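# Lay the towel flat on the table, away from the basket

## Task

Get the towel lying flat as a single layer, entirely on the table top and, viewed from above, not overlapping the basket anywhere; the basket must end upright with its full base resting on the table; then release everything and pull both hands away.

## Robot and tools

Robot: two arms on a table. left_arm stands on the +y side (base about (+0.017, +0.305, +0.011) m), right_arm on the -y side (about (-0.020, -0.360, +0.013) m). Each ends in a sixteen-motor, four-digit hand (index, middle, ring, thumb). The right arm has a right hand and the left arm its mirror image. A camera stand sits behind the arms.

Scene frame: origin at table-top height, halfway between the nominal arm bases. +x points out over the table, +z points up, +y toward left_arm. Left and right in camera images do not follow the arm names. All printed hand positions (metres), orientations (quat_wxyz), velocities and targets use this frame, and may be off by a few centimetres, more at long reach.

Hand point axes (right hand): +z runs along straight fingers toward the tips; +y points out of the palm face (palm surface at y = -0.062 m); +x crosses the palm away from the thumb. On the left hand +x points toward the thumb instead. Straight fingertips end about 0.12 m out along +z from the hand point. A rigid mast behind the palm side of the wrist can strike things.

execute_actions(actions, cameras). actions is a list of actions; each action is up to 15 rows, one row per 1/30 s control step, so one action lasts 0.5 s; a short action repeats its final row to fill the 15 steps. Every row is a single list of 48 numbers, all in [-1, 1], always covering both arms, in this order: left dx, dy, dz, rx, ry, rz; left hand's 16 motor goals; left current_limit; left speed; then the same 24 numbers for the right arm.

dx..rz are offsets, not a pose. They are measured along the scene axes from the arm's Hand target as it stood when the action began; every row in one action refers to that same start, so rows do not add up within an action, but a later action starts from the new target, so repeating an offset keeps moving the arm. Scale: 1.0 equals 0.6 m for dx, dy, dz and 180 degrees for the rotation vector rx, ry, rz, which turns the hand about its target position. A translation longer than 1.0 gets scaled down along its direction. All zeros holds the arm.

The 16 hand numbers are absolute hinge goals, each mapped linearly between that hinge's two stops, in this order: index_mcp, index_abd, index_pip, index_dip, middle_mcp, middle_abd, middle_pip, middle_dip, ring_mcp, ring_abd, ring_pip, ring_dip, thumb_cmc, thumb_axl, thumb_mcp, thumb_ipl. Straight values: _mcp +0.75, _abd 0.00, _pip +0.58, _dip +0.70, thumb_cmc +0.71, thumb_axl +0.68, thumb_mcp +0.23, thumb_ipl +0.17. Moving toward -1 curls fingers toward the palm and swings the thumb round in front of the palm. A 0 is a real goal; to keep a hand unchanged, send back its reported hand_goal, hand_current_limit and hand_speed. current_limit maps -1..+1 to 0..550 mA (floor 11 mA) and also limits hinge speed; speed sets motor rate as (speed + 1) / 2 of 8.5 rad/s. Defaults are +0.4 and -0.6; the last values written persist.

cameras: list of names (cam_high, cam_low, cam_left_wrist, cam_right_wrist) or ["all"] or []. If omitted, images come only with an empty actions list. An unknown name voids the call. An empty actions list is also a pure status check.

zoom_image(camera, region): enlarges part of that camera's newest image; region is [x0, y0, x1, y1] in pixels from the top-left, at most 504 by 504. Image sizes: cam_high and cam_low 504x504, wrist cameras 672x504.

read_manual(section): only returns licence text; no motion. finished_scene(scene): ends the scene for good, with scene = 1 here; the goal must hold with the robot not touching anything.

Motion behaviour: per control step the commanded orientation is limited to within 40 degrees of the measured one. The arm often stops short of Hand target, and the arms sag lower than commanded, more when loaded; waiting does not fix it, so command again or add the remaining gap, aiming high when lifting. Tiny moves may not start. To stop pressing into something, set the target back behind the hand's actual position.

Results: end_effector_position and quat per arm, Hand target (the clipped commanded pose next offsets start from), joint positions, velocities ("within noise" when still), torques, some mid-action positions, temperatures, and per motor in the order above: hand_goal, hand_measured, hand_current_ma (positive pushes toward -1), hand_state (moving, goal, blocked, overload), plus hand_current_limit and hand_speed. A finger only grips while its goal lies past the contact surface.

Avoid: letting the towel or basket leave the table or tipping the basket; dropping or releasing things while they move; striking the table or heavy items; any contact between the two arms, including one hand closing on the other's fingers; motor currents of 495 mA or more for 5 s (the motor shuts off for 10 s); overheating (MOTOR HOT at 85 °C, at 100 °C the arm goes limp for 30 to 60 s or more). Stretched-out poses, holding loads and pushing at unreachable targets heat motors. While you think the scene keeps running with your last command held, so time counts. Smooth, low-effort motion is preferred.

Each tool is called after "Call:" as name(argument=value, ...) on one line, values as JSON.

## Session

Call:
execute_actions(actions=[])

Scene clock: 0.00 s.
left_arm: end_effector_position=(+0.5218, -0.0220, +0.2158) hand_goal=(+0.754, +0.000, +0.576, +0.696, +0.754, +0.000, +0.576, +0.696, +0.754, +0.000, +0.576, +0.696, +0.714, +0.678, +0.226, +0.168) hand_measured=(+0.754, +0.000, +0.576, +0.696, +0.754, +0.000, +0.576, +0.696, +0.754, +0.000, +0.576, +0.696, +0.714, +0.678, +0.226, +0.168) hand_current_ma=(+0, +0, +0, +0, +0, +0, +0, +0, +0, +0, +0, +0, +0, +0, +0, +0) hand_state=(goal, goal, goal, goal, goal, goal, goal, goal, goal, goal, goal, goal, goal, goal, goal, goal) hand_current_limit=0.40 hand_speed=-0.60 end_effector_quat_wxyz=(+0.144, +0.819, -0.321, +0.453) | right_arm: end_effector_position=(+0.6704, -0.5755, +0.1470) hand_goal=(+0.754, +0.000, +0.576, +0.696, +0.754, +0.000, +0.576, +0.696, +0.754, +0.000, +0.576, +0.696, +0.714, +0.678, +0.226, +0.168) hand_measured=(+0.754, +0.000, +0.576, +0.696, +0.754, +0.000, +0.576, +0.696, +0.754, +0.000, +0.576, +0.696, +0.714, +0.678, +0.226, +0.168) hand_current_ma=(+0, +0, +0, +0, +0, +0, +0, +0, +0, +0, +0, +0, +0, +0, +0, +0) hand_state=(goal, goal, goal, goal, goal, goal, goal, goal, goal, goal, goal, goal, goal, goal, goal, goal) hand_current_limit=0.40 hand_speed=-0.60 end_effector_quat_wxyz=(+0.698, +0.715, -0.041, +0.027)
Joint positions: left_arm=[-0.359 1.526 1.024 -0.103 0.271 1.819] | right_arm=[-0.061 2.441 1.813 0.023 1.527 0.701]
Joint velocities: within noise
Joint torques (N m): no reading
Motor temperatures (°C): left_arm=[26 37 26 25 23 28] | right_arm=[33 26 38 27 25 27]
Heat: left arm: hottest shoulder 37 °C; right arm: hottest elbow 38 °C.
Hand target: left_arm +0.5306, -0.0265, +0.2395; +0.147, +0.807, -0.319, +0.474 | right_arm +0.6746, -0.5751, +0.1536; +0.698, +0.713, -0.051, +0.035

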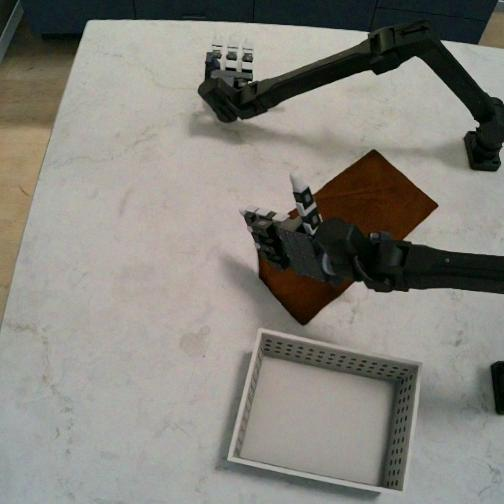

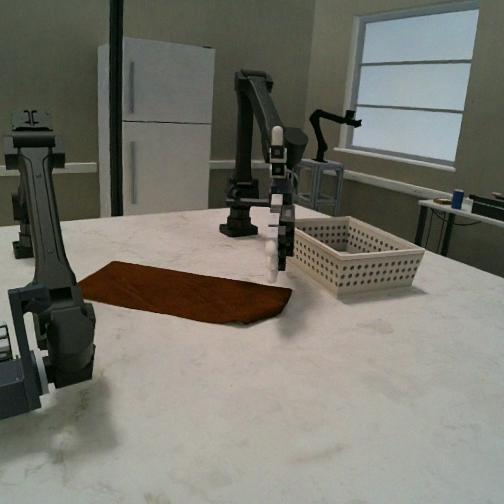

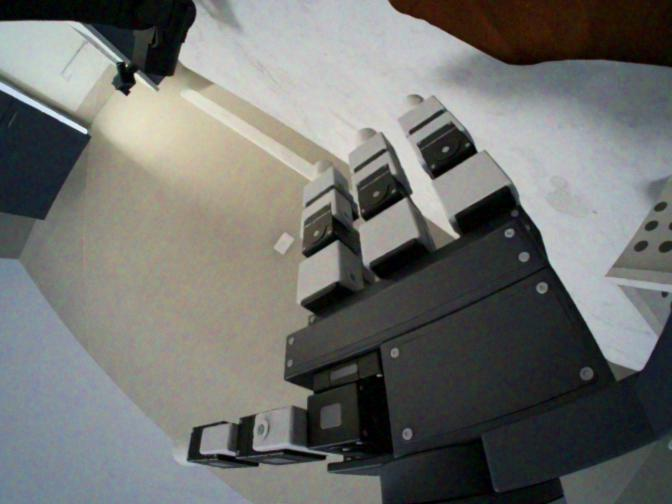

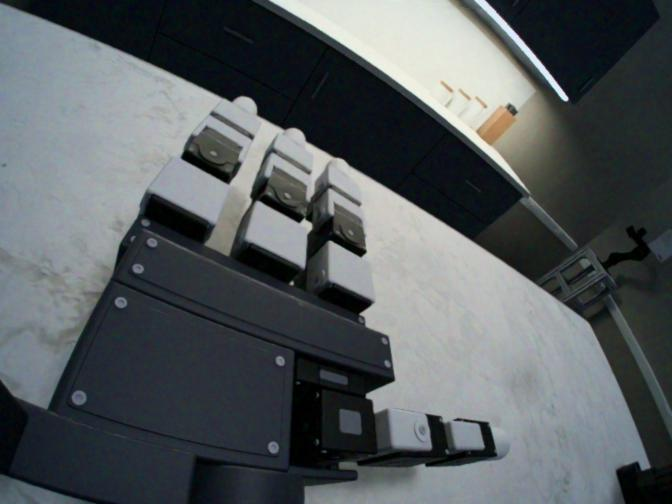

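Call:
execute_actions(actions=[[[-0.1,0.2,0.15,0,0,0,0.754,0,0.576,0.696,0.754,0,0.576,0.696,0.754,0,0.576,0.696,0.714,0.678,0.226,0.168,0.4,-0.6,0,0,0,0,0,0,0.754,0,0.576,0.696,0.754,0,0.576,0.696,0.754,0,0.576,0.696,0.714,0.678,0.226,0.168,0.4,-0.6]],[[-0.1,0.25,0.15,0,0,0,0.754,0,0.576,0.696,0.754,0,0.576,0.696,0.754,0,0.576,0.696,0.714,0.678,0.226,0.168,0.4,-0.6,0,0,0,0,0,0,0.754,0,0.576,0.696,0.754,0,0.576,0.696,0.754,0,0.576,0.696,0.714,0.678,0.226,0.168,0.4,-0.6]]], cameras=["all"])

Call:
zoom_image(camera="cam_high", region=[220, 120, 480, 350])

Call:
zoom_image(camera="cam_low", region=[60, 240, 310, 340])

Scene clock: 13.60 s.
left_arm: end_effector_position=(+0.4089, +0.2475, +0.3977) hand_goal=(+0.754, +0.000, +0.576, +0.696, +0.754, +0.000, +0.576, +0.696, +0.754, +0.000, +0.576, +0.696, +0.714, +0.678, +0.226, +0.168) hand_measured=(+0.756, -0.002, +0.576, +0.696, +0.756, -0.002, +0.574, +0.696, +0.756, -0.002, +0.574, +0.696, +0.716, +0.678, +0.224, +0.168) hand_current_ma=(+0, +0, +0, +0, +0, +0, +0, +0, +0, +0, +0, +0, +0, +0, +0, +0) hand_state=(goal, goal, goal, goal, goal, goal, goal, goal, goal, goal, goal, goal, goal, goal, goal, goal) hand_current_limit=0.40 hand_speed=-0.60 end_effector_quat_wxyz=(+0.162, +0.818, -0.235, +0.499) | right_arm: end_effector_position=(+0.6704, -0.5755, +0.1470) hand_goal=(+0.754, +0.000, +0.576, +0.696, +0.754, +0.000, +0.576, +0.696, +0.754, +0.000, +0.576, +0.696, +0.714, +0.678, +0.226, +0.168) hand_measured=(+0.762, +0.000, +0.576, +0.696, +0.762, +0.000, +0.576, +0.696, +0.762, +0.000, +0.576, +0.696, +0.722, +0.678, +0.226, +0.168) hand_current_ma=(+7, +0, +0, +0, +7, +0, +0, +0, +7, +0, +0, +0, +6, +0, +0, +0) hand_state=(goal, goal, goal, goal, goal, goal, goal, goal, goal, goal, goal, goal, goal, goal, goal, goal) hand_current_limit=0.40 hand_speed=-0.60 end_effector_quat_wxyz=(+0.698, +0.715, -0.041, +0.027)
Joint positions: left_arm=[0.333 1.017 1.021 -0.704 0.799 2.08] | right_arm=[-0.061 2.441 1.813 0.023 1.527 0.701]
Joint torques (N m): left_arm=[-0.56 -6.01 12.79 1.22 0.9 -0.05] | right_arm=[0.15 -24.35 8.75 1.14 0.59 -0.11]
Heat: left arm: hottest shoulder 37 °C; right arm: hottest elbow 39 °C.
Hand target: left_arm +0.4106, +0.2435, +0.4195; +0.147, +0.807, -0.319, +0.474 | right_arm +0.6746, -0.5751, +0.1536; +0.698, +0.713, -0.051, +0.035
Off the commanded pose: left_arm 0.022 m, 10 deg | right_arm 0.008 m, 1 deg.
joint sent to its limit (left arm) — joint 6 (wrist roll), upper limit. The joint targets are off in position and orientation.
Step readings (end_effector_position of left_arm | right_arm):
0: (+0.5218, -0.0220, +0.2158) | (+0.6704, -0.5755, +0.1470)
1: (+0.5150, -0.0208, +0.2200) | (+0.6704, -0.5755, +0.1470)
2: (+0.4982, -0.0131, +0.2254) | (+0.6704, -0.5755, +0.1470)
4: (+0.4787, +0.0216, +0.2483) | (+0.6704, -0.5755, +0.1470)
8: (+0.4719, +0.0916, +0.3197) | (+0.6704, -0.5755, +0.1470)
15: (+0.4672, +0.1039, +0.3294) | (+0.6704, -0.5755, +0.1470)
16: (+0.4591, +0.1037, +0.3289) | (+0.6704, -0.5755, +0.1470)
17: (+0.4391, +0.1116, +0.3334) | (+0.6704, -0.5755, +0.1470)
19: (+0.4251, +0.1580, +0.3439) | (+0.6704, -0.5755, +0.1470)
23: (+0.4140, +0.2438, +0.3820) | (+0.6704, -0.5755, +0.1470)
30: (+0.4070, +0.2485, +0.4018) | (+0.6704, -0.5755, +0.1470)

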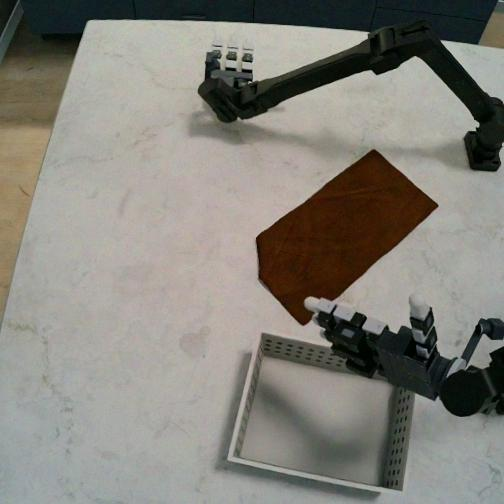

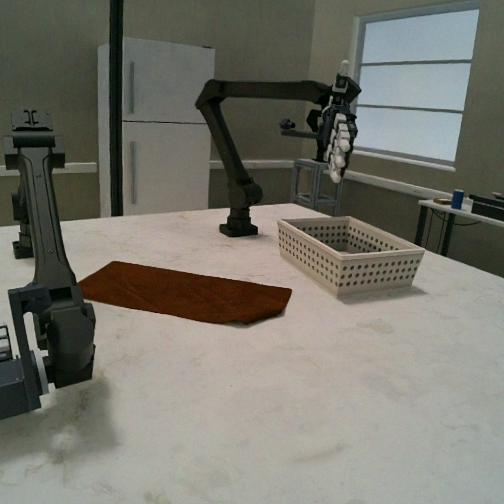

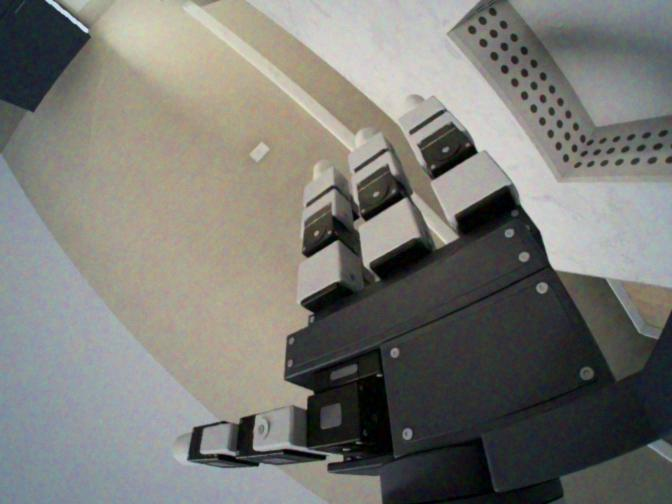

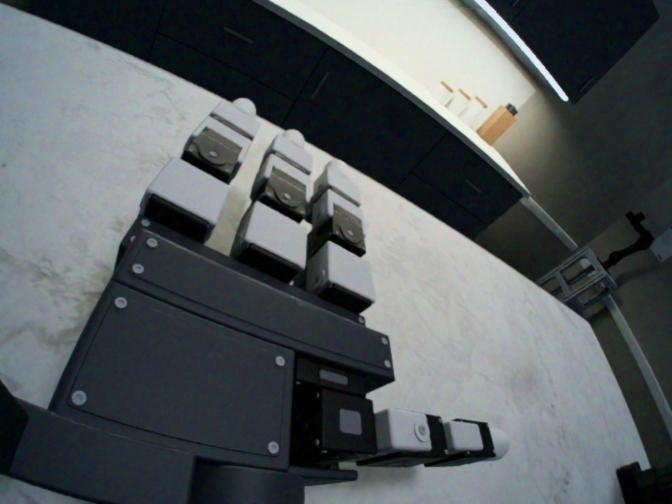

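Scaled by 1.938 from the camera's 504x504 image, which has a finer 720x720 frame.

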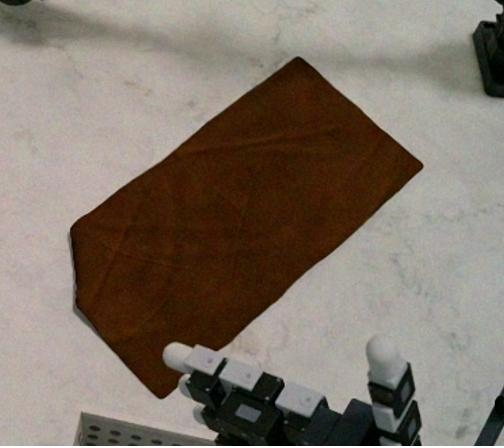

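Scaled by 2.016 from the camera's 504x504 image, which has a finer 720x720 frame.

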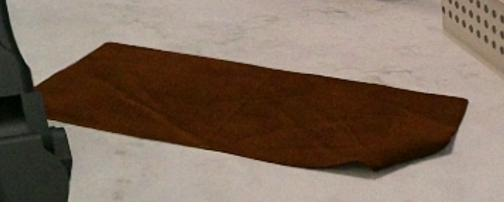

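Call:
zoom_image(camera="cam_high", region=[240, 220, 340, 330])

Call:
zoom_image(camera="cam_low", region=[200, 270, 310, 340])

Call:
zoom_image(camera="cam_high", region=[320, 130, 450, 260])

Scaled by 4.582 from the camera's 504x504 image, which has a finer 720x720 frame.

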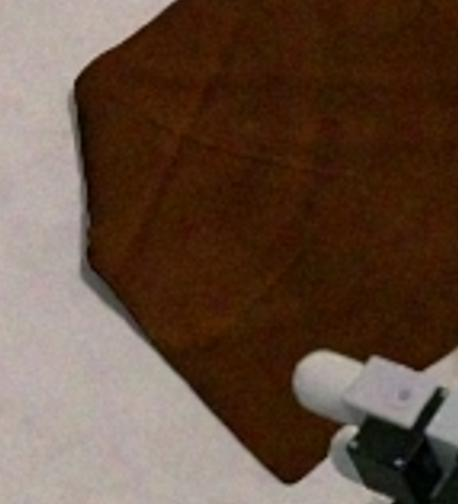

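Scaled by 4.582 from the camera's 504x504 image, which has a finer 720x720 frame.

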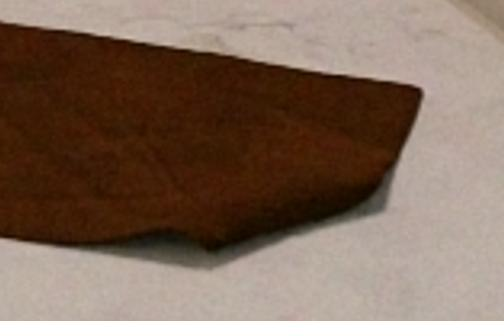

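Scaled by 3.877 from the camera's 504x504 image, which has a finer 720x720 frame.

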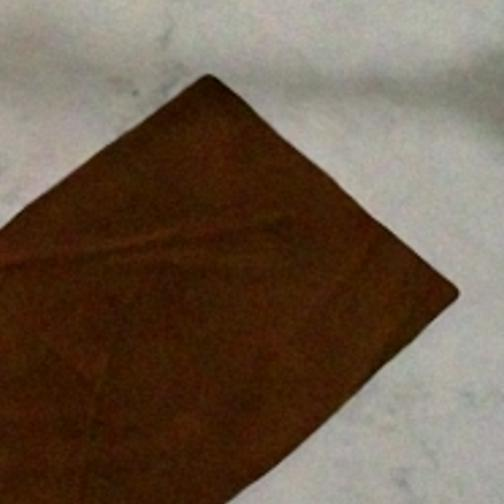

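Call:
execute_actions(actions=[[[-0.05,0.12,0,0,0,0.05,0.754,0,0.576,0.696,0.754,0,0.576,0.696,0.754,0,0.576,0.696,0.714,0.678,0.226,0.168,0.4,-0.6,0,0.03,0.12,0,0,0,0.754,0,0.576,0.696,0.754,0,0.576,0.696,0.754,0,0.576,0.696,0.714,0.678,0.226,0.168,0.4,-0.6]],[[-0.05,0.12,0,0,0,0.05,0.754,0,0.576,0.696,0.754,0,0.576,0.696,0.754,0,0.576,0.696,0.714,0.678,0.226,0.168,0.4,-0.6,-0.02,0.05,0.12,-0.013,0.05,0.009,0.754,0,0.576,0.696,0.754,0,0.576,0.696,0.754,0,0.576,0.696,0.714,0.678,0.226,0.168,0.4,-0.6]],[[0,0,0,0,0,0.05,0.754,0,0.576,0.696,0.754,0,0.576,0.696,0.754,0,0.576,0.696,0.714,0.678,0.226,0.168,0.4,-0.6,-0.03,0.05,0.04,-0.0262,0.1019,0.0174,0.754,0,0.576,0.696,0.754,0,0.576,0.696,0.754,0,0.576,0.696,0.714,0.678,0.226,0.168,0.4,-0.6]],[[0,0,0,0,0,0,0.754,0,0.576,0.696,0.754,0,0.576,0.696,0.754,0,0.576,0.696,0.714,0.678,0.226,0.168,0.4,-0.6,-0.03,0.05,0.02,-0.0262,0.1019,0.0174,0.754,0,0.576,0.696,0.754,0,0.576,0.696,0.754,0,0.576,0.696,0.714,0.678,0.226,0.168,0.4,-0.6]],[[0,0,0,0,0,0,0.754,0,0.576,0.696,0.754,0,0.576,0.696,0.754,0,0.576,0.696,0.714,0.678,0.226,0.168,0.4,-0.6,-0.03,0.05,0,-0.0262,0.1019,0.0174,0.754,0,0.576,0.696,0.754,0,0.576,0.696,0.754,0,0.576,0.696,0.714,0.678,0.226,0.168,0.4,-0.6]]], cameras=["cam_high"])

Scene clock: 133.27 s.
left_arm: end_effector_position=(+0.3507, +0.3937, +0.4068) hand_goal=(+0.754, +0.000, +0.576, +0.696, +0.754, +0.000, +0.576, +0.696, +0.754, +0.000, +0.576, +0.696, +0.714, +0.678, +0.226, +0.168) hand_measured=(+0.754, -0.002, +0.576, +0.696, +0.754, -0.002, +0.576, +0.696, +0.754, -0.002, +0.576, +0.696, +0.714, +0.678, +0.224, +0.168) hand_current_ma=(+0, +0, +0, +0, +0, +0, +0, +0, +0, +0, +0, +0, +0, +0, +0, +0) hand_state=(goal, goal, goal, goal, goal, goal, goal, goal, goal, goal, goal, goal, goal, goal, goal, goal) hand_current_limit=0.40 hand_speed=-0.60 end_effector_quat_wxyz=(+0.037, +0.846, -0.039, +0.531) | right_arm: end_effector_position=(+0.6044, -0.4349, +0.3205) hand_goal=(+0.754, +0.000, +0.576, +0.696, +0.754, +0.000, +0.576, +0.696, +0.754, +0.000, +0.576, +0.696, +0.714, +0.678, +0.226, +0.168) hand_measured=(+0.764, -0.004, +0.576, +0.696, +0.762, -0.004, +0.576, +0.696, +0.762, -0.004, +0.576, +0.696, +0.726, +0.678, +0.226, +0.168) hand_current_ma=(+10, -1, +0, +0, +6, -1, +0, +0, +7, -1, +0, +0, +13, +0, +0, +0) hand_state=(goal, goal, goal, goal, goal, goal, goal, goal, goal, goal, goal, goal, goal, goal, goal, goal) hand_current_limit=0.40 hand_speed=-0.60 end_effector_quat_wxyz=(+0.643, +0.585, +0.395, -0.298)
Joint positions: left_arm=[0.821 0.851 0.944 -0.776 0.815 2.082] | right_arm=[0.155 1.818 1.37 -0.873 1.574 0.293]
Joint torques (N m): left_arm=[-0.67 -4.19 11.14 1.11 0.48 -0.07] | right_arm=[0.03 -17.38 9.31 -0.09 1.16 -0.13]
Motor temperatures (°C): left_arm=[26 36 36 25 23 25] | right_arm=[30 30 43 26 24 25]
Heat: left arm: hottest shoulder 36 °C; right arm: hottest elbow 43 °C.
Hand target: left_arm +0.3506, +0.3875, +0.4195; +0.032, +0.859, -0.122, +0.496 | right_arm +0.6086, -0.4371, +0.3336; +0.702, +0.523, +0.396, -0.277
Off the commanded pose: left_arm 0.014 m, 11 deg | right_arm 0.014 m, 10 deg.
joint sent to its limit (left arm) — joint 6 (wrist roll), upper limit. The joint targets are off in position and orientation.
joint sent to its limit (right arm) — joint 5 (wrist yaw), upper limit. The joint targets are off in position and orientation.
Step readings (end_effector_position of left_arm | right_arm):
0: (+0.4089, +0.2475, +0.3977) | (+0.6704, -0.5755, +0.1470)
1: (+0.4079, +0.2492, +0.3984) | (+0.6702, -0.5754, +0.1496)
2: (+0.4027, +0.2551, +0.4012) | (+0.6697, -0.5741, +0.1527)
4: (+0.3969, +0.2853, +0.4051) | (+0.6676, -0.5724, +0.1659)
8: (+0.3857, +0.3244, +0.4177) | (+0.6668, -0.5689, +0.2024)
15: (+0.3819, +0.3221, +0.4191) | (+0.6659, -0.5634, +0.2244)
16: (+0.3803, +0.3228, +0.4185) | (+0.6658, -0.5632, +0.2253)
17: (+0.3748, +0.3285, +0.4202) | (+0.6639, -0.5594, +0.2285)
19: (+0.3666, +0.3597, +0.4170) | (+0.6572, -0.5527, +0.2396)
23: (+0.3537, +0.3979, +0.4134) | (+0.6563, -0.5380, +0.2743)
30: (+0.3525, +0.3964, +0.4133) | (+0.6568, -0.5214, +0.2963)
31: (+0.3539, +0.3979, +0.4107) | (+0.6567, -0.5216, +0.2935)
32: (+0.3565, +0.4015, +0.4054) | (+0.6542, -0.5207, +0.2924)
34: (+0.3549, +0.4014, +0.4034) | (+0.6419, -0.5167, +0.2909)
38: (+0.3512, +0.3947, +0.4067) | (+0.6393, -0.5077, +0.3019)
45: (+0.3507, +0.3937, +0.4068) | (+0.6407, -0.4966, +0.3076)
46: (+0.3507, +0.3937, +0.4068) | (+0.6401, -0.4968, +0.3067)
47: (+0.3507, +0.3937, +0.4068) | (+0.6381, -0.4939, +0.3057)
49: (+0.3507, +0.3937, +0.4068) | (+0.6255, -0.4888, +0.3037)
53: (+0.3507, +0.3937, +0.4068) | (+0.6210, -0.4756, +0.3183)
60: (+0.3507, +0.3937, +0.4068) | (+0.6215, -0.4639, +0.3240)
61: (+0.3507, +0.3937, +0.4068) | (+0.6211, -0.4650, +0.3225)
62: (+0.3507, +0.3937, +0.4068) | (+0.6192, -0.4622, +0.3188)
64: (+0.3507, +0.3937, +0.4068) | (+0.6084, -0.4578, +0.3133)
68: (+0.3507, +0.3937, +0.4068) | (+0.6038, -0.4453, +0.3208)
75: (+0.3507, +0.3937, +0.4068) | (+0.6044, -0.4349, +0.3208)
Images, in order (width x height): cam_high 504x504.

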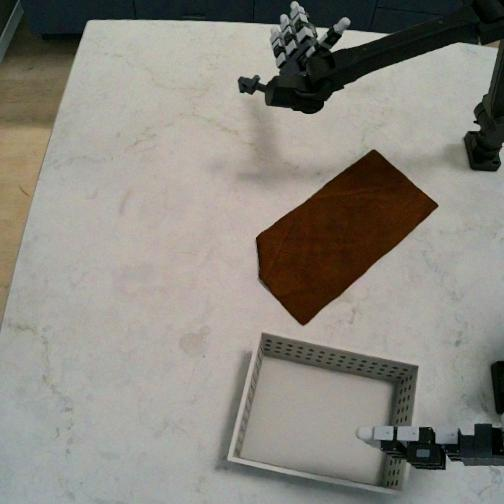

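Call:
execute_actions(actions=[[[0,0,0,0,0,0,0.754,0,0.576,0.696,0.754,0,0.576,0.696,0.754,0,0.576,0.696,0.714,0.678,0.226,0.168,0.4,-0.6,-0.011,0.092,0,-0.0286,0.1105,0.019,0.754,0,0.576,0.696,0.754,0,0.576,0.696,0.754,0,0.576,0.696,0.714,0.678,0.226,0.168,0.4,-0.6]],[[0,0,0,0,0,0,0.754,0,0.576,0.696,0.754,0,0.576,0.696,0.754,0,0.576,0.696,0.714,0.678,0.226,0.168,0.4,-0.6,-0.011,0.092,0,-0.0286,0.1105,0.019,0.754,0,0.576,0.696,0.754,0,0.576,0.696,0.754,0,0.576,0.696,0.714,0.678,0.226,0.168,0.4,-0.6]],[[0,0,0,0,0,0,0.754,0,0.576,0.696,0.754,0,0.576,0.696,0.754,0,0.576,0.696,0.714,0.678,0.226,0.168,0.4,-0.6,-0.011,0.092,0,-0.0286,0.1105,0.019,0.068,0,-0.08,0.333,0.068,0,-0.08,0.333,0.95,0,0.576,0.696,-0.657,0.678,0.226,0.168,0.4,-0.6]],[[0,0,0,0,0,0,0.754,0,0.576,0.696,0.754,0,0.576,0.696,0.754,0,0.576,0.696,0.714,0.678,0.226,0.168,0.4,-0.6,-0.011,0.092,0,-0.0286,0.1105,0.019,0.068,0,-0.08,0.333,0.068,0,-0.08,0.333,0.95,0,0.576,0.696,-0.657,0.678,0.226,0.168,0.4,-0.6]],[[0,0,0,0,0,0,0.754,0,0.576,0.696,0.754,0,0.576,0.696,0.754,0,0.576,0.696,0.714,0.678,0.226,0.168,0.4,-0.6,-0.011,0.092,-0.04,-0.0286,0.1105,0.019,0.068,0,-0.08,0.333,0.068,0,-0.08,0.333,0.95,0,0.576,0.696,-0.657,0.678,0.226,0.168,0.4,-0.6]],[[0,0,0,0,0,0,0.754,0,0.576,0.696,0.754,0,0.576,0.696,0.754,0,0.576,0.696,0.714,0.678,0.226,0.168,0.4,-0.6,-0.011,0.092,-0.04,-0.0286,0.1105,0.019,0.068,0,-0.08,0.333,0.068,0,-0.08,0.333,0.95,0,0.576,0.696,-0.657,0.678,0.226,0.168,0.4,-0.6]]], cameras=["all"])

Scene clock: 149.80 s.
left_arm: end_effector_position=(+0.3507, +0.3937, +0.4068) hand_goal=(+0.754, +0.000, +0.576, +0.696, +0.754, +0.000, +0.576, +0.696, +0.754, +0.000, +0.576, +0.696, +0.714, +0.678, +0.226, +0.168) hand_measured=(+0.754, -0.002, +0.576, +0.696, +0.754, -0.002, +0.576, +0.696, +0.754, -0.002, +0.576, +0.696, +0.714, +0.678, +0.224, +0.168) hand_current_ma=(+0, +0, +0, +0, +0, +0, +0, +0, +0, +0, +0, +0, +0, +0, +0, +0) hand_state=(goal, goal, goal, goal, goal, goal, goal, goal, goal, goal, goal, goal, goal, goal, goal, goal) hand_current_limit=0.40 hand_speed=-0.60 end_effector_quat_wxyz=(+0.037, +0.846, -0.039, +0.531) | right_arm: end_effector_position=(+0.5590, -0.1078, +0.2738) hand_goal=(+0.068, +0.000, -0.080, +0.334, +0.068, +0.000, -0.080, +0.334, +0.950, +0.000, +0.576, +0.696, -0.656, +0.678, +0.226, +0.168) hand_measured=(+0.066, -0.002, -0.078, +0.336, +0.066, -0.002, -0.078, +0.336, +0.938, -0.004, +0.576, +0.696, -0.658, +0.678, +0.224, +0.168) hand_current_ma=(-1, -1, +1, +1, +0, -1, +1, +1, -12, -1, +0, +0, -1, +0, -1, +0) hand_state=(goal, goal, goal, goal, goal, goal, goal, goal, goal, goal, goal, goal, goal, goal, goal, goal) hand_current_limit=0.40 hand_speed=-0.60 end_effector_quat_wxyz=(+0.171, -0.234, +0.789, -0.542)
Joint positions: left_arm=[0.821 0.851 0.944 -0.776 0.815 2.082] | right_arm=[0.618 1.938 1.979 -1.692 1.208 -1.468]
Joint torques (N m): left_arm=[-0.67 -4.13 11.14 1.09 0.48 -0.07] | right_arm=[0.03 -18.55 11.21 -0.17 0.71 -0.18]
Heat: left arm: hottest elbow 38 °C; right arm: hottest elbow 43 °C.
Hand target: left_arm +0.3506, +0.3875, +0.4195; +0.032, +0.859, -0.122, +0.496 | right_arm +0.5690, -0.1059, +0.2856; +0.144, -0.204, +0.793, -0.555
Off the commanded pose: left_arm 0.014 m, 11 deg | right_arm 0.016 m, 5 deg.
joint sent to its limit (left arm) — joint 6 (wrist roll), upper limit. The joint targets are off in position and orientation.
joint sent to its limit (right arm) — joint 4 (wrist pitch), lower limit. The joint targets are off in position and orientation.
Step readings (end_effector_position of left_arm | right_arm):
0: (+0.3507, +0.3937, +0.4068) | (+0.6044, -0.4349, +0.3205)
1: (+0.3507, +0.3937, +0.4068) | (+0.6043, -0.4349, +0.3202)
2: (+0.3507, +0.3937, +0.4068) | (+0.6043, -0.4311, +0.3153)
4: (+0.3507, +0.3937, +0.4068) | (+0.6001, -0.4169, +0.3121)
8: (+0.3507, +0.3937, +0.4068) | (+0.5967, -0.3841, +0.3202)
15: (+0.3507, +0.3937, +0.4068) | (+0.5957, -0.3731, +0.3186)
16: (+0.3507, +0.3937, +0.4068) | (+0.5952, -0.3742, +0.3172)
17: (+0.3507, +0.3937, +0.4068) | (+0.5939, -0.3708, +0.3099)
19: (+0.3507, +0.3937, +0.4068) | (+0.5894, -0.3599, +0.3046)
23: (+0.3507, +0.3937, +0.4068) | (+0.5874, -0.3305, +0.3089)
30: (+0.3507, +0.3937, +0.4068) | (+0.5873, -0.3201, +0.3116)
31: (+0.3507, +0.3937, +0.4068) | (+0.5872, -0.3211, +0.3100)
32: (+0.3507, +0.3937, +0.4068) | (+0.5847, -0.3182, +0.3065)
34: (+0.3507, +0.3937, +0.4068) | (+0.5812, -0.3062, +0.3073)
38: (+0.3507, +0.3937, +0.4068) | (+0.5811, -0.2754, +0.3219)
45: (+0.3507, +0.3937, +0.4068) | (+0.5803, -0.2659, +0.3245)
46: (+0.3507, +0.3937, +0.4068) | (+0.5797, -0.2663, +0.3216)
47: (+0.3507, +0.3937, +0.4068) | (+0.5784, -0.2627, +0.3163)
49: (+0.3507, +0.3937, +0.4068) | (+0.5776, -0.2499, +0.3170)
53: (+0.3507, +0.3937, +0.4068) | (+0.5763, -0.2188, +0.3316)
60: (+0.3507, +0.3937, +0.4068) | (+0.5760, -0.2100, +0.3279)
61: (+0.3507, +0.3937, +0.4068) | (+0.5758, -0.2094, +0.3258)
62: (+0.3507, +0.3937, +0.4068) | (+0.5728, -0.2048, +0.3187)
64: (+0.3507, +0.3937, +0.4068) | (+0.5744, -0.1910, +0.3147)
68: (+0.3507, +0.3937, +0.4068) | (+0.5729, -0.1657, +0.3070)
75: (+0.3507, +0.3937, +0.4068) | (+0.5657, -0.1611, +0.2977)
76: (+0.3507, +0.3937, +0.4068) | (+0.5636, -0.1589, +0.2948)
77: (+0.3507, +0.3937, +0.4068) | (+0.5628, -0.1522, +0.2909)
79: (+0.3507, +0.3937, +0.4068) | (+0.5704, -0.1346, +0.2913)
83: (+0.3507, +0.3937, +0.4068) | (+0.5698, -0.1106, +0.2822)
90: (+0.3507, +0.3937, +0.4068) | (+0.5596, -0.1064, +0.2736)

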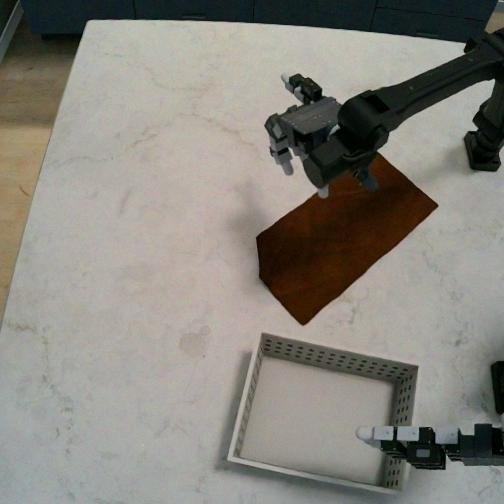

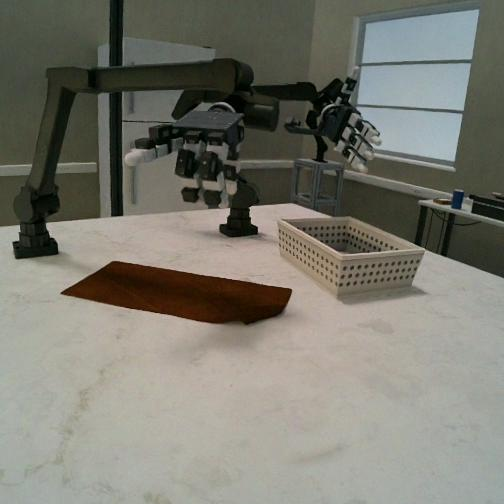

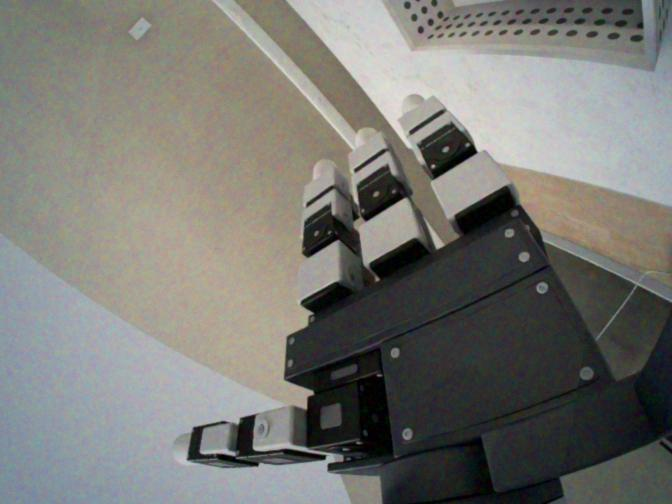

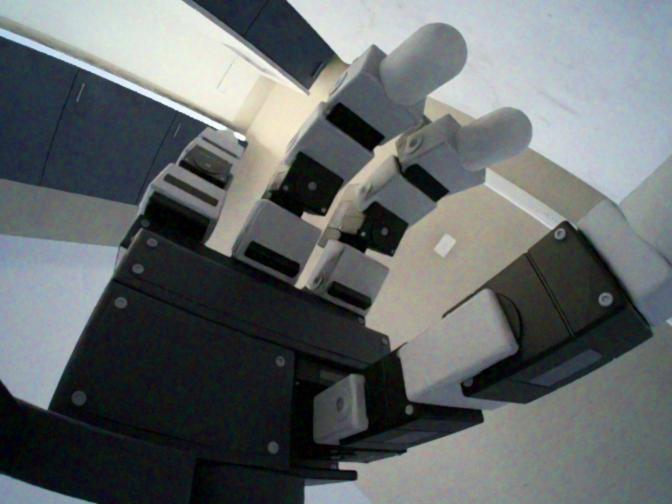

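Call:
execute_actions(actions=[[[0,0,0,0,0,0,0.754,0,0.576,0.696,0.754,0,0.576,0.696,0.754,0,0.576,0.696,0.714,0.678,0.226,0.168,0.4,-0.6,0,0,-0.12,0,0,0,0.068,0,-0.08,0.333,0.068,0,-0.08,0.333,0.95,0,0.576,0.696,-0.657,0.678,0.226,0.005,0.4,-0.6]],[[0,0,0,0,0,0,0.754,0,0.576,0.696,0.754,0,0.576,0.696,0.754,0,0.576,0.696,0.714,0.678,0.226,0.168,0.4,-0.6,0,0,-0.12,0,0,0,0.068,0,-0.08,0.333,0.068,0,-0.08,0.333,0.95,0,0.576,0.696,-0.657,0.678,0.226,0.005,0.4,-0.6]],[[0,0,0,0,0,0,0.754,0,0.576,0.696,0.754,0,0.576,0.696,0.754,0,0.576,0.696,0.714,0.678,0.226,0.168,0.4,-0.6,0,0,-0.04,0,0,0,0.068,0,-0.08,0.333,0.068,0,-0.08,0.333,0.95,0,0.576,0.696,-0.657,0.678,0.226,0.005,0.4,-0.6]]], cameras=["cam_high","cam_low","cam_right_wrist"])

Scene clock: 157.40 s.
left_arm: end_effector_position=(+0.3507, +0.3937, +0.4068) hand_goal=(+0.754, +0.000, +0.576, +0.696, +0.754, +0.000, +0.576, +0.696, +0.754, +0.000, +0.576, +0.696, +0.714, +0.678, +0.226, +0.168) hand_measured=(+0.754, -0.002, +0.576, +0.696, +0.754, -0.002, +0.576, +0.696, +0.754, -0.002, +0.576, +0.696, +0.714, +0.678, +0.224, +0.168) hand_current_ma=(+0, +0, +0, +0, +0, +0, +0, +0, +0, +0, +0, +0, +0, +0, +0, +0) hand_state=(goal, goal, goal, goal, goal, goal, goal, goal, goal, goal, goal, goal, goal, goal, goal, goal) hand_current_limit=0.40 hand_speed=-0.60 end_effector_quat_wxyz=(+0.037, +0.846, -0.039, +0.531) | right_arm: end_effector_position=(+0.5647, -0.1067, +0.1248) hand_goal=(+0.068, +0.000, -0.080, +0.334, +0.068, +0.000, -0.080, +0.334, +0.950, +0.000, +0.576, +0.696, -0.656, +0.678, +0.226, +0.006) hand_measured=(+0.066, -0.002, -0.078, +0.336, +0.066, -0.002, -0.078, +0.336, +0.940, -0.002, +0.576, +0.696, -0.656, +0.678, +0.224, +0.008) hand_current_ma=(-1, -1, +1, +1, +0, -1, +1, +1, -11, -1, +0, +0, +0, +0, -1, +1) hand_state=(goal, goal, goal, goal, goal, goal, goal, goal, goal, goal, goal, goal, goal, goal, goal, goal) hand_current_limit=0.40 hand_speed=-0.60 end_effector_quat_wxyz=(+0.143, -0.209, +0.792, -0.555)
Joint positions: left_arm=[0.821 0.851 0.944 -0.776 0.815 2.082] | right_arm=[0.618 2.094 1.822 -1.605 1.203 -1.25]
Joint torques (N m): left_arm=[-0.62 -4.19 11.12 1.09 0.49 -0.07] | right_arm=[0.26 -19.84 7.46 0.12 0.68 0.13]
Heat: left arm: hottest elbow 38 °C; right arm: hottest elbow 43 °C.
Hand target: left_arm +0.3506, +0.3875, +0.4195; +0.032, +0.859, -0.122, +0.496 | right_arm +0.5690, -0.1059, +0.1176; +0.144, -0.204, +0.793, -0.555
Off the commanded pose: left_arm 0.014 m, 11 deg | right_arm 0.008 m, 1 deg.
joint sent to its limit (left arm) — joint 6 (wrist roll), upper limit. The joint targets are off in position and orientation.
Step readings (end_effector_position of left_arm | right_arm):
0: (+0.3507, +0.3937, +0.4068) | (+0.5590, -0.1078, +0.2738)
1: (+0.3507, +0.3937, +0.4068) | (+0.5592, -0.1078, +0.2708)
2: (+0.3507, +0.3937, +0.4068) | (+0.5595, -0.1080, +0.2678)
4: (+0.3507, +0.3937, +0.4068) | (+0.5582, -0.1092, +0.2534)
8: (+0.3507, +0.3937, +0.4068) | (+0.5610, -0.1074, +0.2229)
15: (+0.3507, +0.3937, +0.4068) | (+0.5653, -0.1044, +0.2069)
16: (+0.3507, +0.3937, +0.4068) | (+0.5658, -0.1045, +0.2038)
17: (+0.3507, +0.3937, +0.4068) | (+0.5656, -0.1051, +0.1998)
19: (+0.3507, +0.3937, +0.4068) | (+0.5620, -0.1081, +0.1825)
23: (+0.3507, +0.3937, +0.4068) | (+0.5592, -0.1102, +0.1484)
30: (+0.3507, +0.3937, +0.4068) | (+0.5615, -0.1088, +0.1335)
31: (+0.3507, +0.3937, +0.4068) | (+0.5615, -0.1087, +0.1323)
32: (+0.3507, +0.3937, +0.4068) | (+0.5633, -0.1075, +0.1310)
34: (+0.3507, +0.3937, +0.4068) | (+0.5649, -0.1066, +0.1277)
38: (+0.3507, +0.3937, +0.4068) | (+0.5645, -0.1069, +0.1249)
45: (+0.3507, +0.3937, +0.4068) | (+0.5647, -0.1067, +0.1248)
Images, in order (width x height): cam_high 504x504, cam_low 504x504, cam_right_wrist 672x504.

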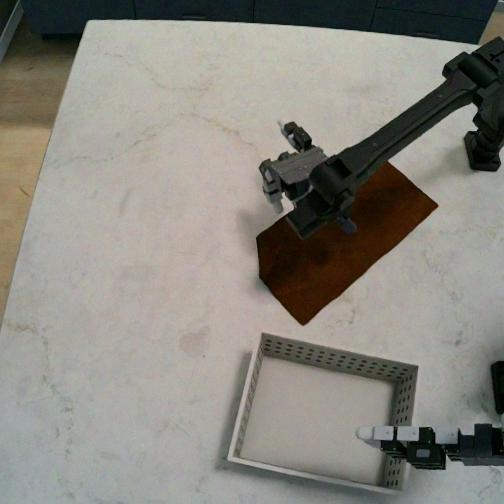

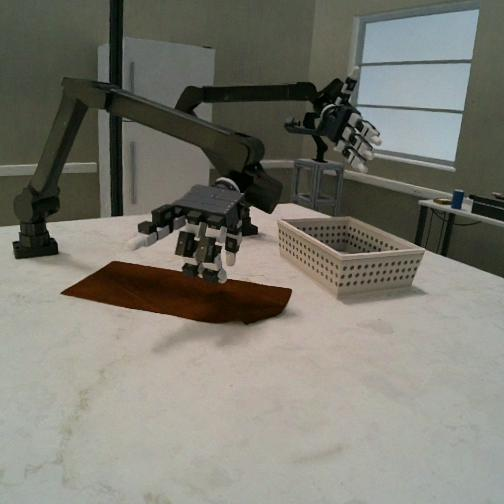

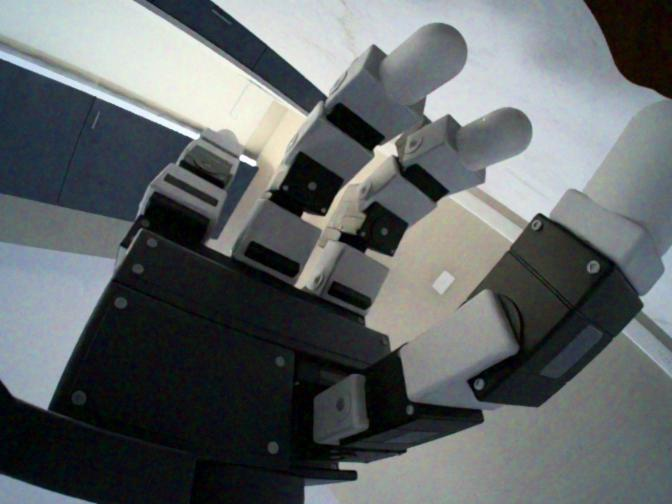

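Call:
execute_actions(actions=[[[0,0,0,0,0,0,0.754,0,0.576,0.696,0.754,0,0.576,0.696,0.754,0,0.576,0.696,0.714,0.678,0.226,0.168,0.4,-0.6,0,0.05,-0.117,0,0,0,0.068,0,-0.08,0.333,0.068,0,-0.08,0.333,0.95,0,0.576,0.696,-0.657,0.678,0.226,0.005,0.4,-0.6]]], cameras=["cam_high","cam_low","cam_right_wrist"])

Call:
zoom_image(camera="cam_low", region=[60, 180, 310, 340])

Call:
zoom_image(camera="cam_high", region=[220, 120, 480, 350])

Scene clock: 187.40 s.
left_arm: end_effector_position=(+0.3507, +0.3937, +0.4068) hand_goal=(+0.754, +0.000, +0.576, +0.696, +0.754, +0.000, +0.576, +0.696, +0.754, +0.000, +0.576, +0.696, +0.714, +0.678, +0.226, +0.168) hand_measured=(+0.754, -0.002, +0.576, +0.696, +0.754, -0.002, +0.576, +0.696, +0.754, -0.002, +0.576, +0.696, +0.714, +0.678, +0.224, +0.168) hand_current_ma=(+0, +0, +0, +0, +0, +0, +0, +0, +0, +0, +0, +0, +0, +0, +0, +0) hand_state=(goal, goal, goal, goal, goal, goal, goal, goal, goal, goal, goal, goal, goal, goal, goal, goal) hand_current_limit=0.40 hand_speed=-0.60 end_effector_quat_wxyz=(+0.037, +0.846, -0.039, +0.531) | right_arm: end_effector_position=(+0.5615, -0.0894, +0.0378) hand_goal=(+0.068, +0.000, -0.080, +0.334, +0.068, +0.000, -0.080, +0.334, +0.950, +0.000, +0.576, +0.696, -0.656, +0.678, +0.226, +0.006) hand_measured=(+0.058, -0.010, -0.098, +0.320, +0.062, -0.002, -0.082, +0.332, +0.936, -0.002, +0.574, +0.696, -0.654, +0.678, +0.224, +0.008) hand_current_ma=(-11, -9, -20, -17, -5, -1, -1, +0, -16, +0, -1, +0, +0, +0, -1, +1) hand_state=(goal, goal, goal, goal, goal, goal, goal, goal, goal, goal, goal, goal, goal, goal, goal, goal) hand_current_limit=0.40 hand_speed=-0.60 end_effector_quat_wxyz=(+0.128, -0.215, +0.788, -0.562)
Joint positions: left_arm=[0.821 0.851 0.944 -0.776 0.815 2.082] | right_arm=[0.644 2.24 1.825 -1.579 1.194 -1.164]
Joint torques (N m): left_arm=[-0.67 -4.19 11.14 1.1 0.48 -0.07] | right_arm=[0.67 -21.95 9.07 -0.58 0.52 0.13]
Heat: left arm: hottest elbow 39 °C; right arm: hottest elbow 43 °C.
Hand target: left_arm +0.3506, +0.3875, +0.4195; +0.032, +0.859, -0.122, +0.496 | right_arm +0.5690, -0.0759, +0.0474; +0.144, -0.204, +0.793, -0.555
Off the commanded pose: left_arm 0.014 m, 11 deg | right_arm 0.018 m, 3 deg.
joint sent to its limit (left arm) — joint 6 (wrist roll), upper limit. The joint targets are off in position and orientation.
Step readings (end_effector_position of left_arm | right_arm):
0: (+0.3507, +0.3937, +0.4068) | (+0.5647, -0.1067, +0.1248)
1: (+0.3507, +0.3937, +0.4068) | (+0.5645, -0.1067, +0.1220)
2: (+0.3507, +0.3937, +0.4068) | (+0.5658, -0.1035, +0.1192)
4: (+0.3507, +0.3937, +0.4068) | (+0.5693, -0.0977, +0.1016)
8: (+0.3507, +0.3937, +0.4068) | (+0.5619, -0.0908, +0.0552)
15: (+0.3507, +0.3937, +0.4068) | (+0.5612, -0.0886, +0.0379)
Images, in order (width x height): cam_high 504x504, cam_low 504x504, cam_right_wrist 672x504.

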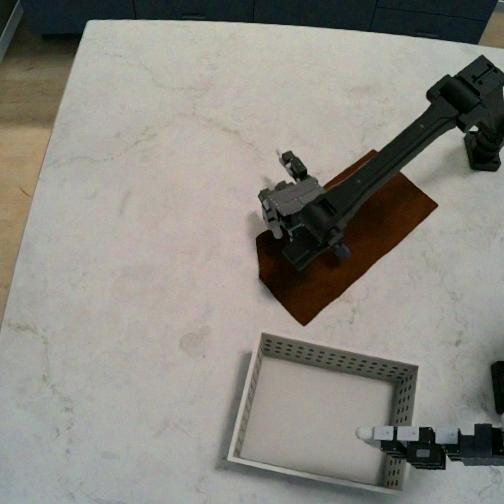

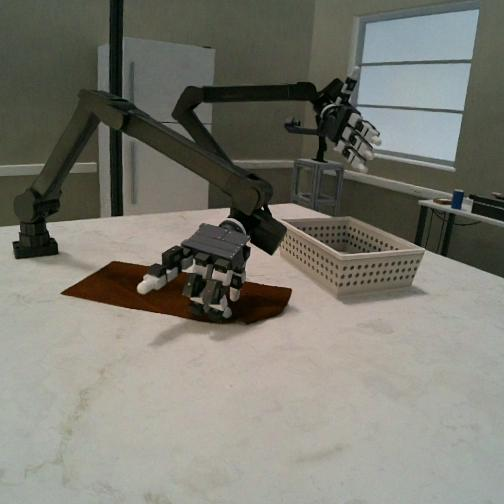

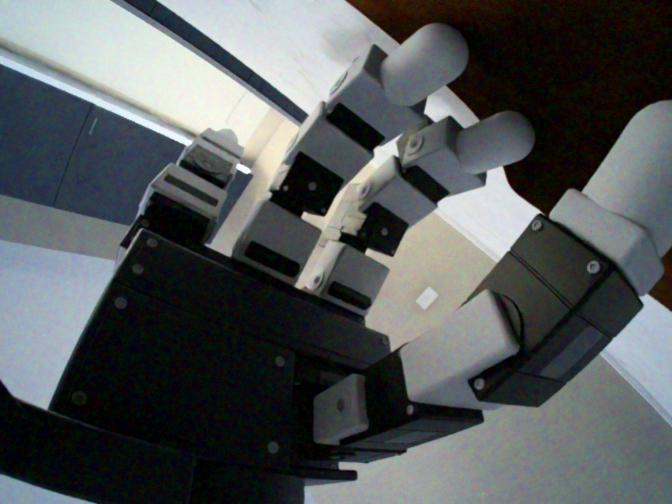

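Scaled by 2.016 from the camera's 504x504 image, which has a finer 720x720 frame.

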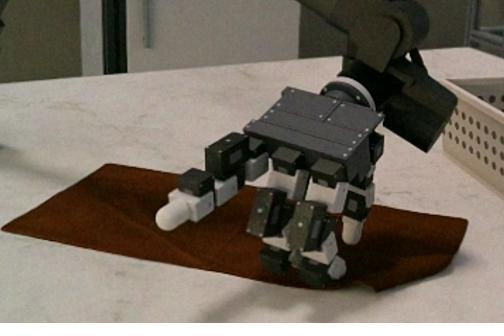

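Scaled by 1.938 from the camera's 504x504 image, which has a finer 720x720 frame.

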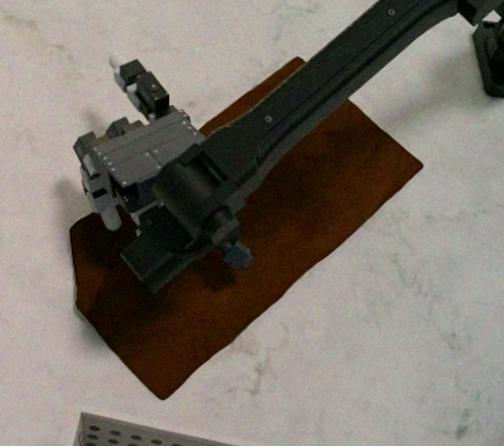

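Call:
execute_actions(actions=[[[0,0,0,0,0,0,0.754,0,0.576,0.696,0.754,0,0.576,0.696,0.754,0,0.576,0.696,0.714,0.678,0.226,0.168,0.4,-0.6,0,0.01,0.04,0,0,0,0.068,0,-0.08,0.333,0.068,0,-0.08,0.333,0.95,0,0.576,0.696,-0.657,0.678,0.226,0.005,0.4,-0.6]],[[0,0,0,0,0,0,0.754,0,0.576,0.696,0.754,0,0.576,0.696,0.754,0,0.576,0.696,0.714,0.678,0.226,0.168,0.4,-0.6,0,0.03,0,0,0,0,0.068,0,-0.08,0.333,0.068,0,-0.08,0.333,0.95,0,0.576,0.696,-0.657,0.678,0.226,0.005,0.4,-0.6]],[[0,0,0,0,0,0,0.754,0,0.576,0.696,0.754,0,0.576,0.696,0.754,0,0.576,0.696,0.714,0.678,0.226,0.168,0.4,-0.6,0,0,-0.048,0,0,0,0.068,0,-0.08,0.333,0.068,0,-0.08,0.333,0.95,0,0.576,0.696,-0.657,0.678,0.226,0.005,0.4,-0.6]],[[0,0,0,0,0,0,0.754,0,0.576,0.696,0.754,0,0.576,0.696,0.754,0,0.576,0.696,0.714,0.678,0.226,0.168,0.4,-0.6,0,0,-0.005,0,0,0,-0.274,0,0.139,0.435,-0.274,0,0.139,0.435,0.95,0,0.576,0.696,-0.657,0.678,0.169,-0.157,0.4,-0.8]],[[0,0,0,0,0,0,0.754,0,0.576,0.696,0.754,0,0.576,0.696,0.754,0,0.576,0.696,0.714,0.678,0.226,0.168,0.4,-0.6,0,0,0,0,0,0,-0.479,0,0.139,0.406,-0.479,0,0.139,0.406,0.95,0,0.576,0.696,-0.657,0.678,0.112,-0.157,0.4,-0.8]],[[0,0,0,0,0,0,0.754,0,0.576,0.696,0.754,0,0.576,0.696,0.754,0,0.576,0.696,0.714,0.678,0.226,0.168,0.4,-0.6,0,0,0,0,0,0,-0.479,0,0.139,0.406,-0.479,0,0.139,0.406,0.95,0,0.576,0.696,-0.657,0.678,0.112,-0.157,0.4,-0.8]]], cameras=["cam_high","cam_low","cam_right_wrist"])

Call:
zoom_image(camera="cam_low", region=[60, 180, 310, 340])

Scene clock: 205.87 s.
left_arm: end_effector_position=(+0.3507, +0.3937, +0.4068) hand_goal=(+0.754, +0.000, +0.576, +0.696, +0.754, +0.000, +0.576, +0.696, +0.754, +0.000, +0.576, +0.696, +0.714, +0.678, +0.226, +0.168) hand_measured=(+0.754, -0.002, +0.576, +0.696, +0.754, -0.002, +0.576, +0.696, +0.754, -0.002, +0.576, +0.696, +0.714, +0.678, +0.224, +0.168) hand_current_ma=(+0, +0, +0, +0, +0, +0, +0, +0, +0, +0, +0, +0, +0, +0, +0, +0) hand_state=(goal, goal, goal, goal, goal, goal, goal, goal, goal, goal, goal, goal, goal, goal, goal, goal) hand_current_limit=0.40 hand_speed=-0.60 end_effector_quat_wxyz=(+0.037, +0.846, -0.039, +0.531) | right_arm: end_effector_position=(+0.5661, -0.0647, +0.0406) hand_goal=(-0.478, +0.000, +0.140, +0.406, -0.478, +0.000, +0.140, +0.406, +0.950, +0.000, +0.576, +0.696, -0.656, +0.678, +0.112, -0.156) hand_measured=(-0.448, +0.002, +0.144, +0.410, -0.470, -0.004, +0.140, +0.410, +0.936, -0.002, +0.574, +0.696, -0.660, +0.678, +0.114, -0.154) hand_current_ma=(+51, +1, +3, +2, +9, -1, +0, +2, -16, +0, -1, +0, -3, +0, +2, +2) hand_state=(blocked, goal, goal, goal, goal, goal, goal, goal, goal, goal, goal, goal, goal, goal, goal, goal) hand_current_limit=0.40 hand_speed=-0.80 end_effector_quat_wxyz=(+0.136, -0.206, +0.792, -0.558)
Joint positions: left_arm=[0.821 0.851 0.944 -0.776 0.815 2.082] | right_arm=[0.67 2.291 1.922 -1.672 1.18 -1.084]
Joint torques (N m): left_arm=[-0.62 -4.13 11.14 1.1 0.48 -0.06] | right_arm=[0.5 -21.13 8.81 -0.69 0.53 0.13]
Heat: left arm: hottest elbow 39 °C; right arm: hottest elbow 42 °C.
Hand target: left_arm +0.3506, +0.3875, +0.4195; +0.032, +0.859, -0.122, +0.496 | right_arm +0.5690, -0.0519, +0.0396; +0.144, -0.204, +0.793, -0.555
Off the commanded pose: left_arm 0.014 m, 11 deg | right_arm 0.013 m, 1 deg.
joint sent to its limit (left arm) — joint 6 (wrist roll), upper limit. The joint targets are off in position and orientation.
Step readings (end_effector_position of left_arm | right_arm):
0: (+0.3507, +0.3937, +0.4068) | (+0.5615, -0.0894, +0.0378)
1: (+0.3507, +0.3937, +0.4068) | (+0.5613, -0.0894, +0.0389)
2: (+0.3507, +0.3937, +0.4068) | (+0.5610, -0.0893, +0.0411)
4: (+0.3507, +0.3937, +0.4068) | (+0.5604, -0.0897, +0.0451)
8: (+0.3507, +0.3937, +0.4068) | (+0.5632, -0.0864, +0.0515)
15: (+0.3507, +0.3937, +0.4068) | (+0.5631, -0.0855, +0.0523)
16: (+0.3507, +0.3937, +0.4068) | (+0.5626, -0.0853, +0.0530)
17: (+0.3507, +0.3937, +0.4068) | (+0.5619, -0.0838, +0.0540)
19: (+0.3507, +0.3937, +0.4068) | (+0.5636, -0.0789, +0.0589)
23: (+0.3507, +0.3937, +0.4068) | (+0.5655, -0.0664, +0.0667)
30: (+0.3507, +0.3937, +0.4068) | (+0.5614, -0.0561, +0.0674)
31: (+0.3507, +0.3937, +0.4068) | (+0.5612, -0.0562, +0.0664)
32: (+0.3507, +0.3937, +0.4068) | (+0.5618, -0.0559, +0.0656)
34: (+0.3507, +0.3937, +0.4068) | (+0.5619, -0.0561, +0.0601)
38: (+0.3507, +0.3937, +0.4068) | (+0.5604, -0.0575, +0.0455)
45: (+0.3507, +0.3937, +0.4068) | (+0.5606, -0.0576, +0.0404)
46: (+0.3507, +0.3937, +0.4068) | (+0.5607, -0.0575, +0.0404)
47: (+0.3507, +0.3937, +0.4068) | (+0.5610, -0.0573, +0.0405)
49: (+0.3507, +0.3937, +0.4068) | (+0.5607, -0.0575, +0.0404)
53: (+0.3507, +0.3937, +0.4068) | (+0.5640, -0.0626, +0.0422)
60: (+0.3507, +0.3937, +0.4068) | (+0.5669, -0.0657, +0.0408)
61: (+0.3507, +0.3937, +0.4068) | (+0.5662, -0.0647, +0.0406)
62: (+0.3507, +0.3937, +0.4068) | (+0.5661, -0.0647, +0.0406)
64: (+0.3507, +0.3937, +0.4068) | (+0.5661, -0.0647, +0.0406)
68: (+0.3507, +0.3937, +0.4068) | (+0.5661, -0.0647, +0.0406)
75: (+0.3507, +0.3937, +0.4068) | (+0.5661, -0.0647, +0.0406)
76: (+0.3507, +0.3937, +0.4068) | (+0.5661, -0.0647, +0.0406)
77: (+0.3507, +0.3937, +0.4068) | (+0.5661, -0.0647, +0.0406)
79: (+0.3507, +0.3937, +0.4068) | (+0.5661, -0.0647, +0.0406)
83: (+0.3507, +0.3937, +0.4068) | (+0.5661, -0.0647, +0.0406)
90: (+0.3507, +0.3937, +0.4068) | (+0.5661, -0.0647, +0.0406)
Images, in order (width x height): cam_high 504x504, cam_low 504x504, cam_right_wrist 672x504.

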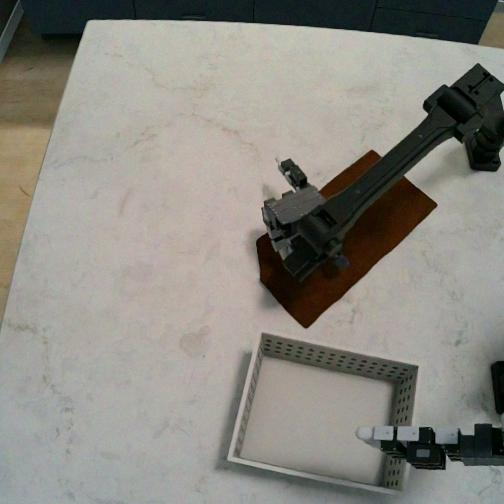

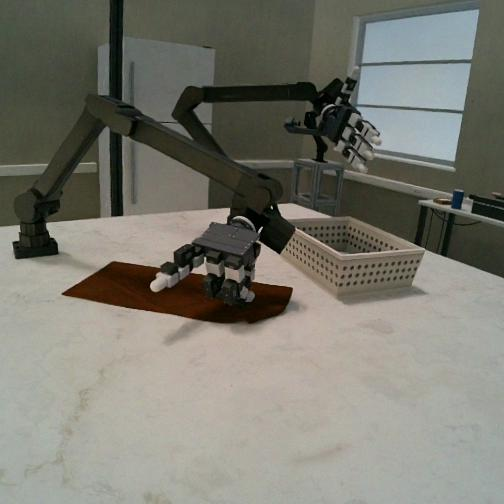

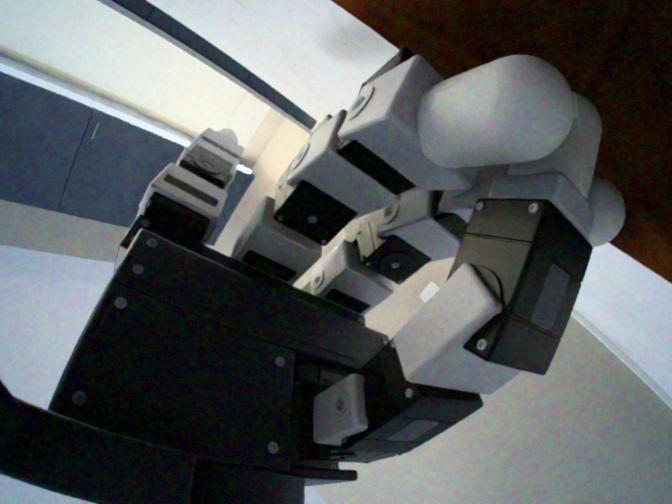

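Scaled by 2.016 from the camera's 504x504 image, which has a finer 720x720 frame.

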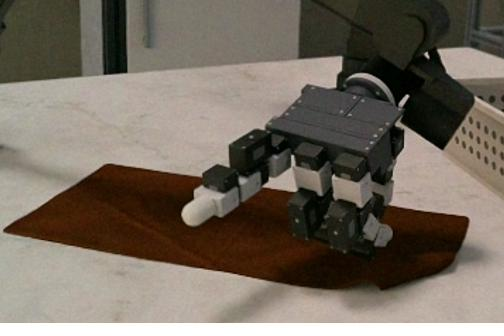

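Call:
zoom_image(camera="cam_right_wrist", region=[380, 0, 672, 300])

Scaled by 1.680 from the camera's 672x504 image, which has a finer 960x720 frame.

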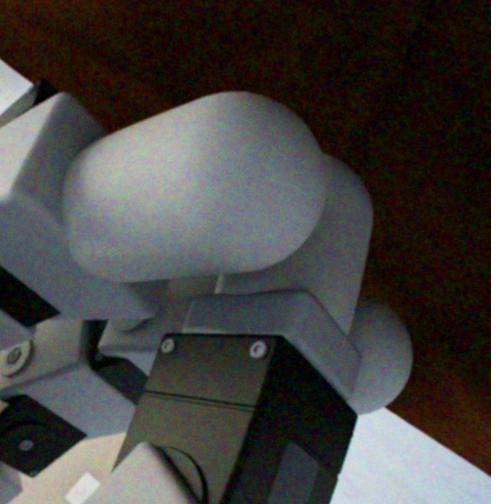

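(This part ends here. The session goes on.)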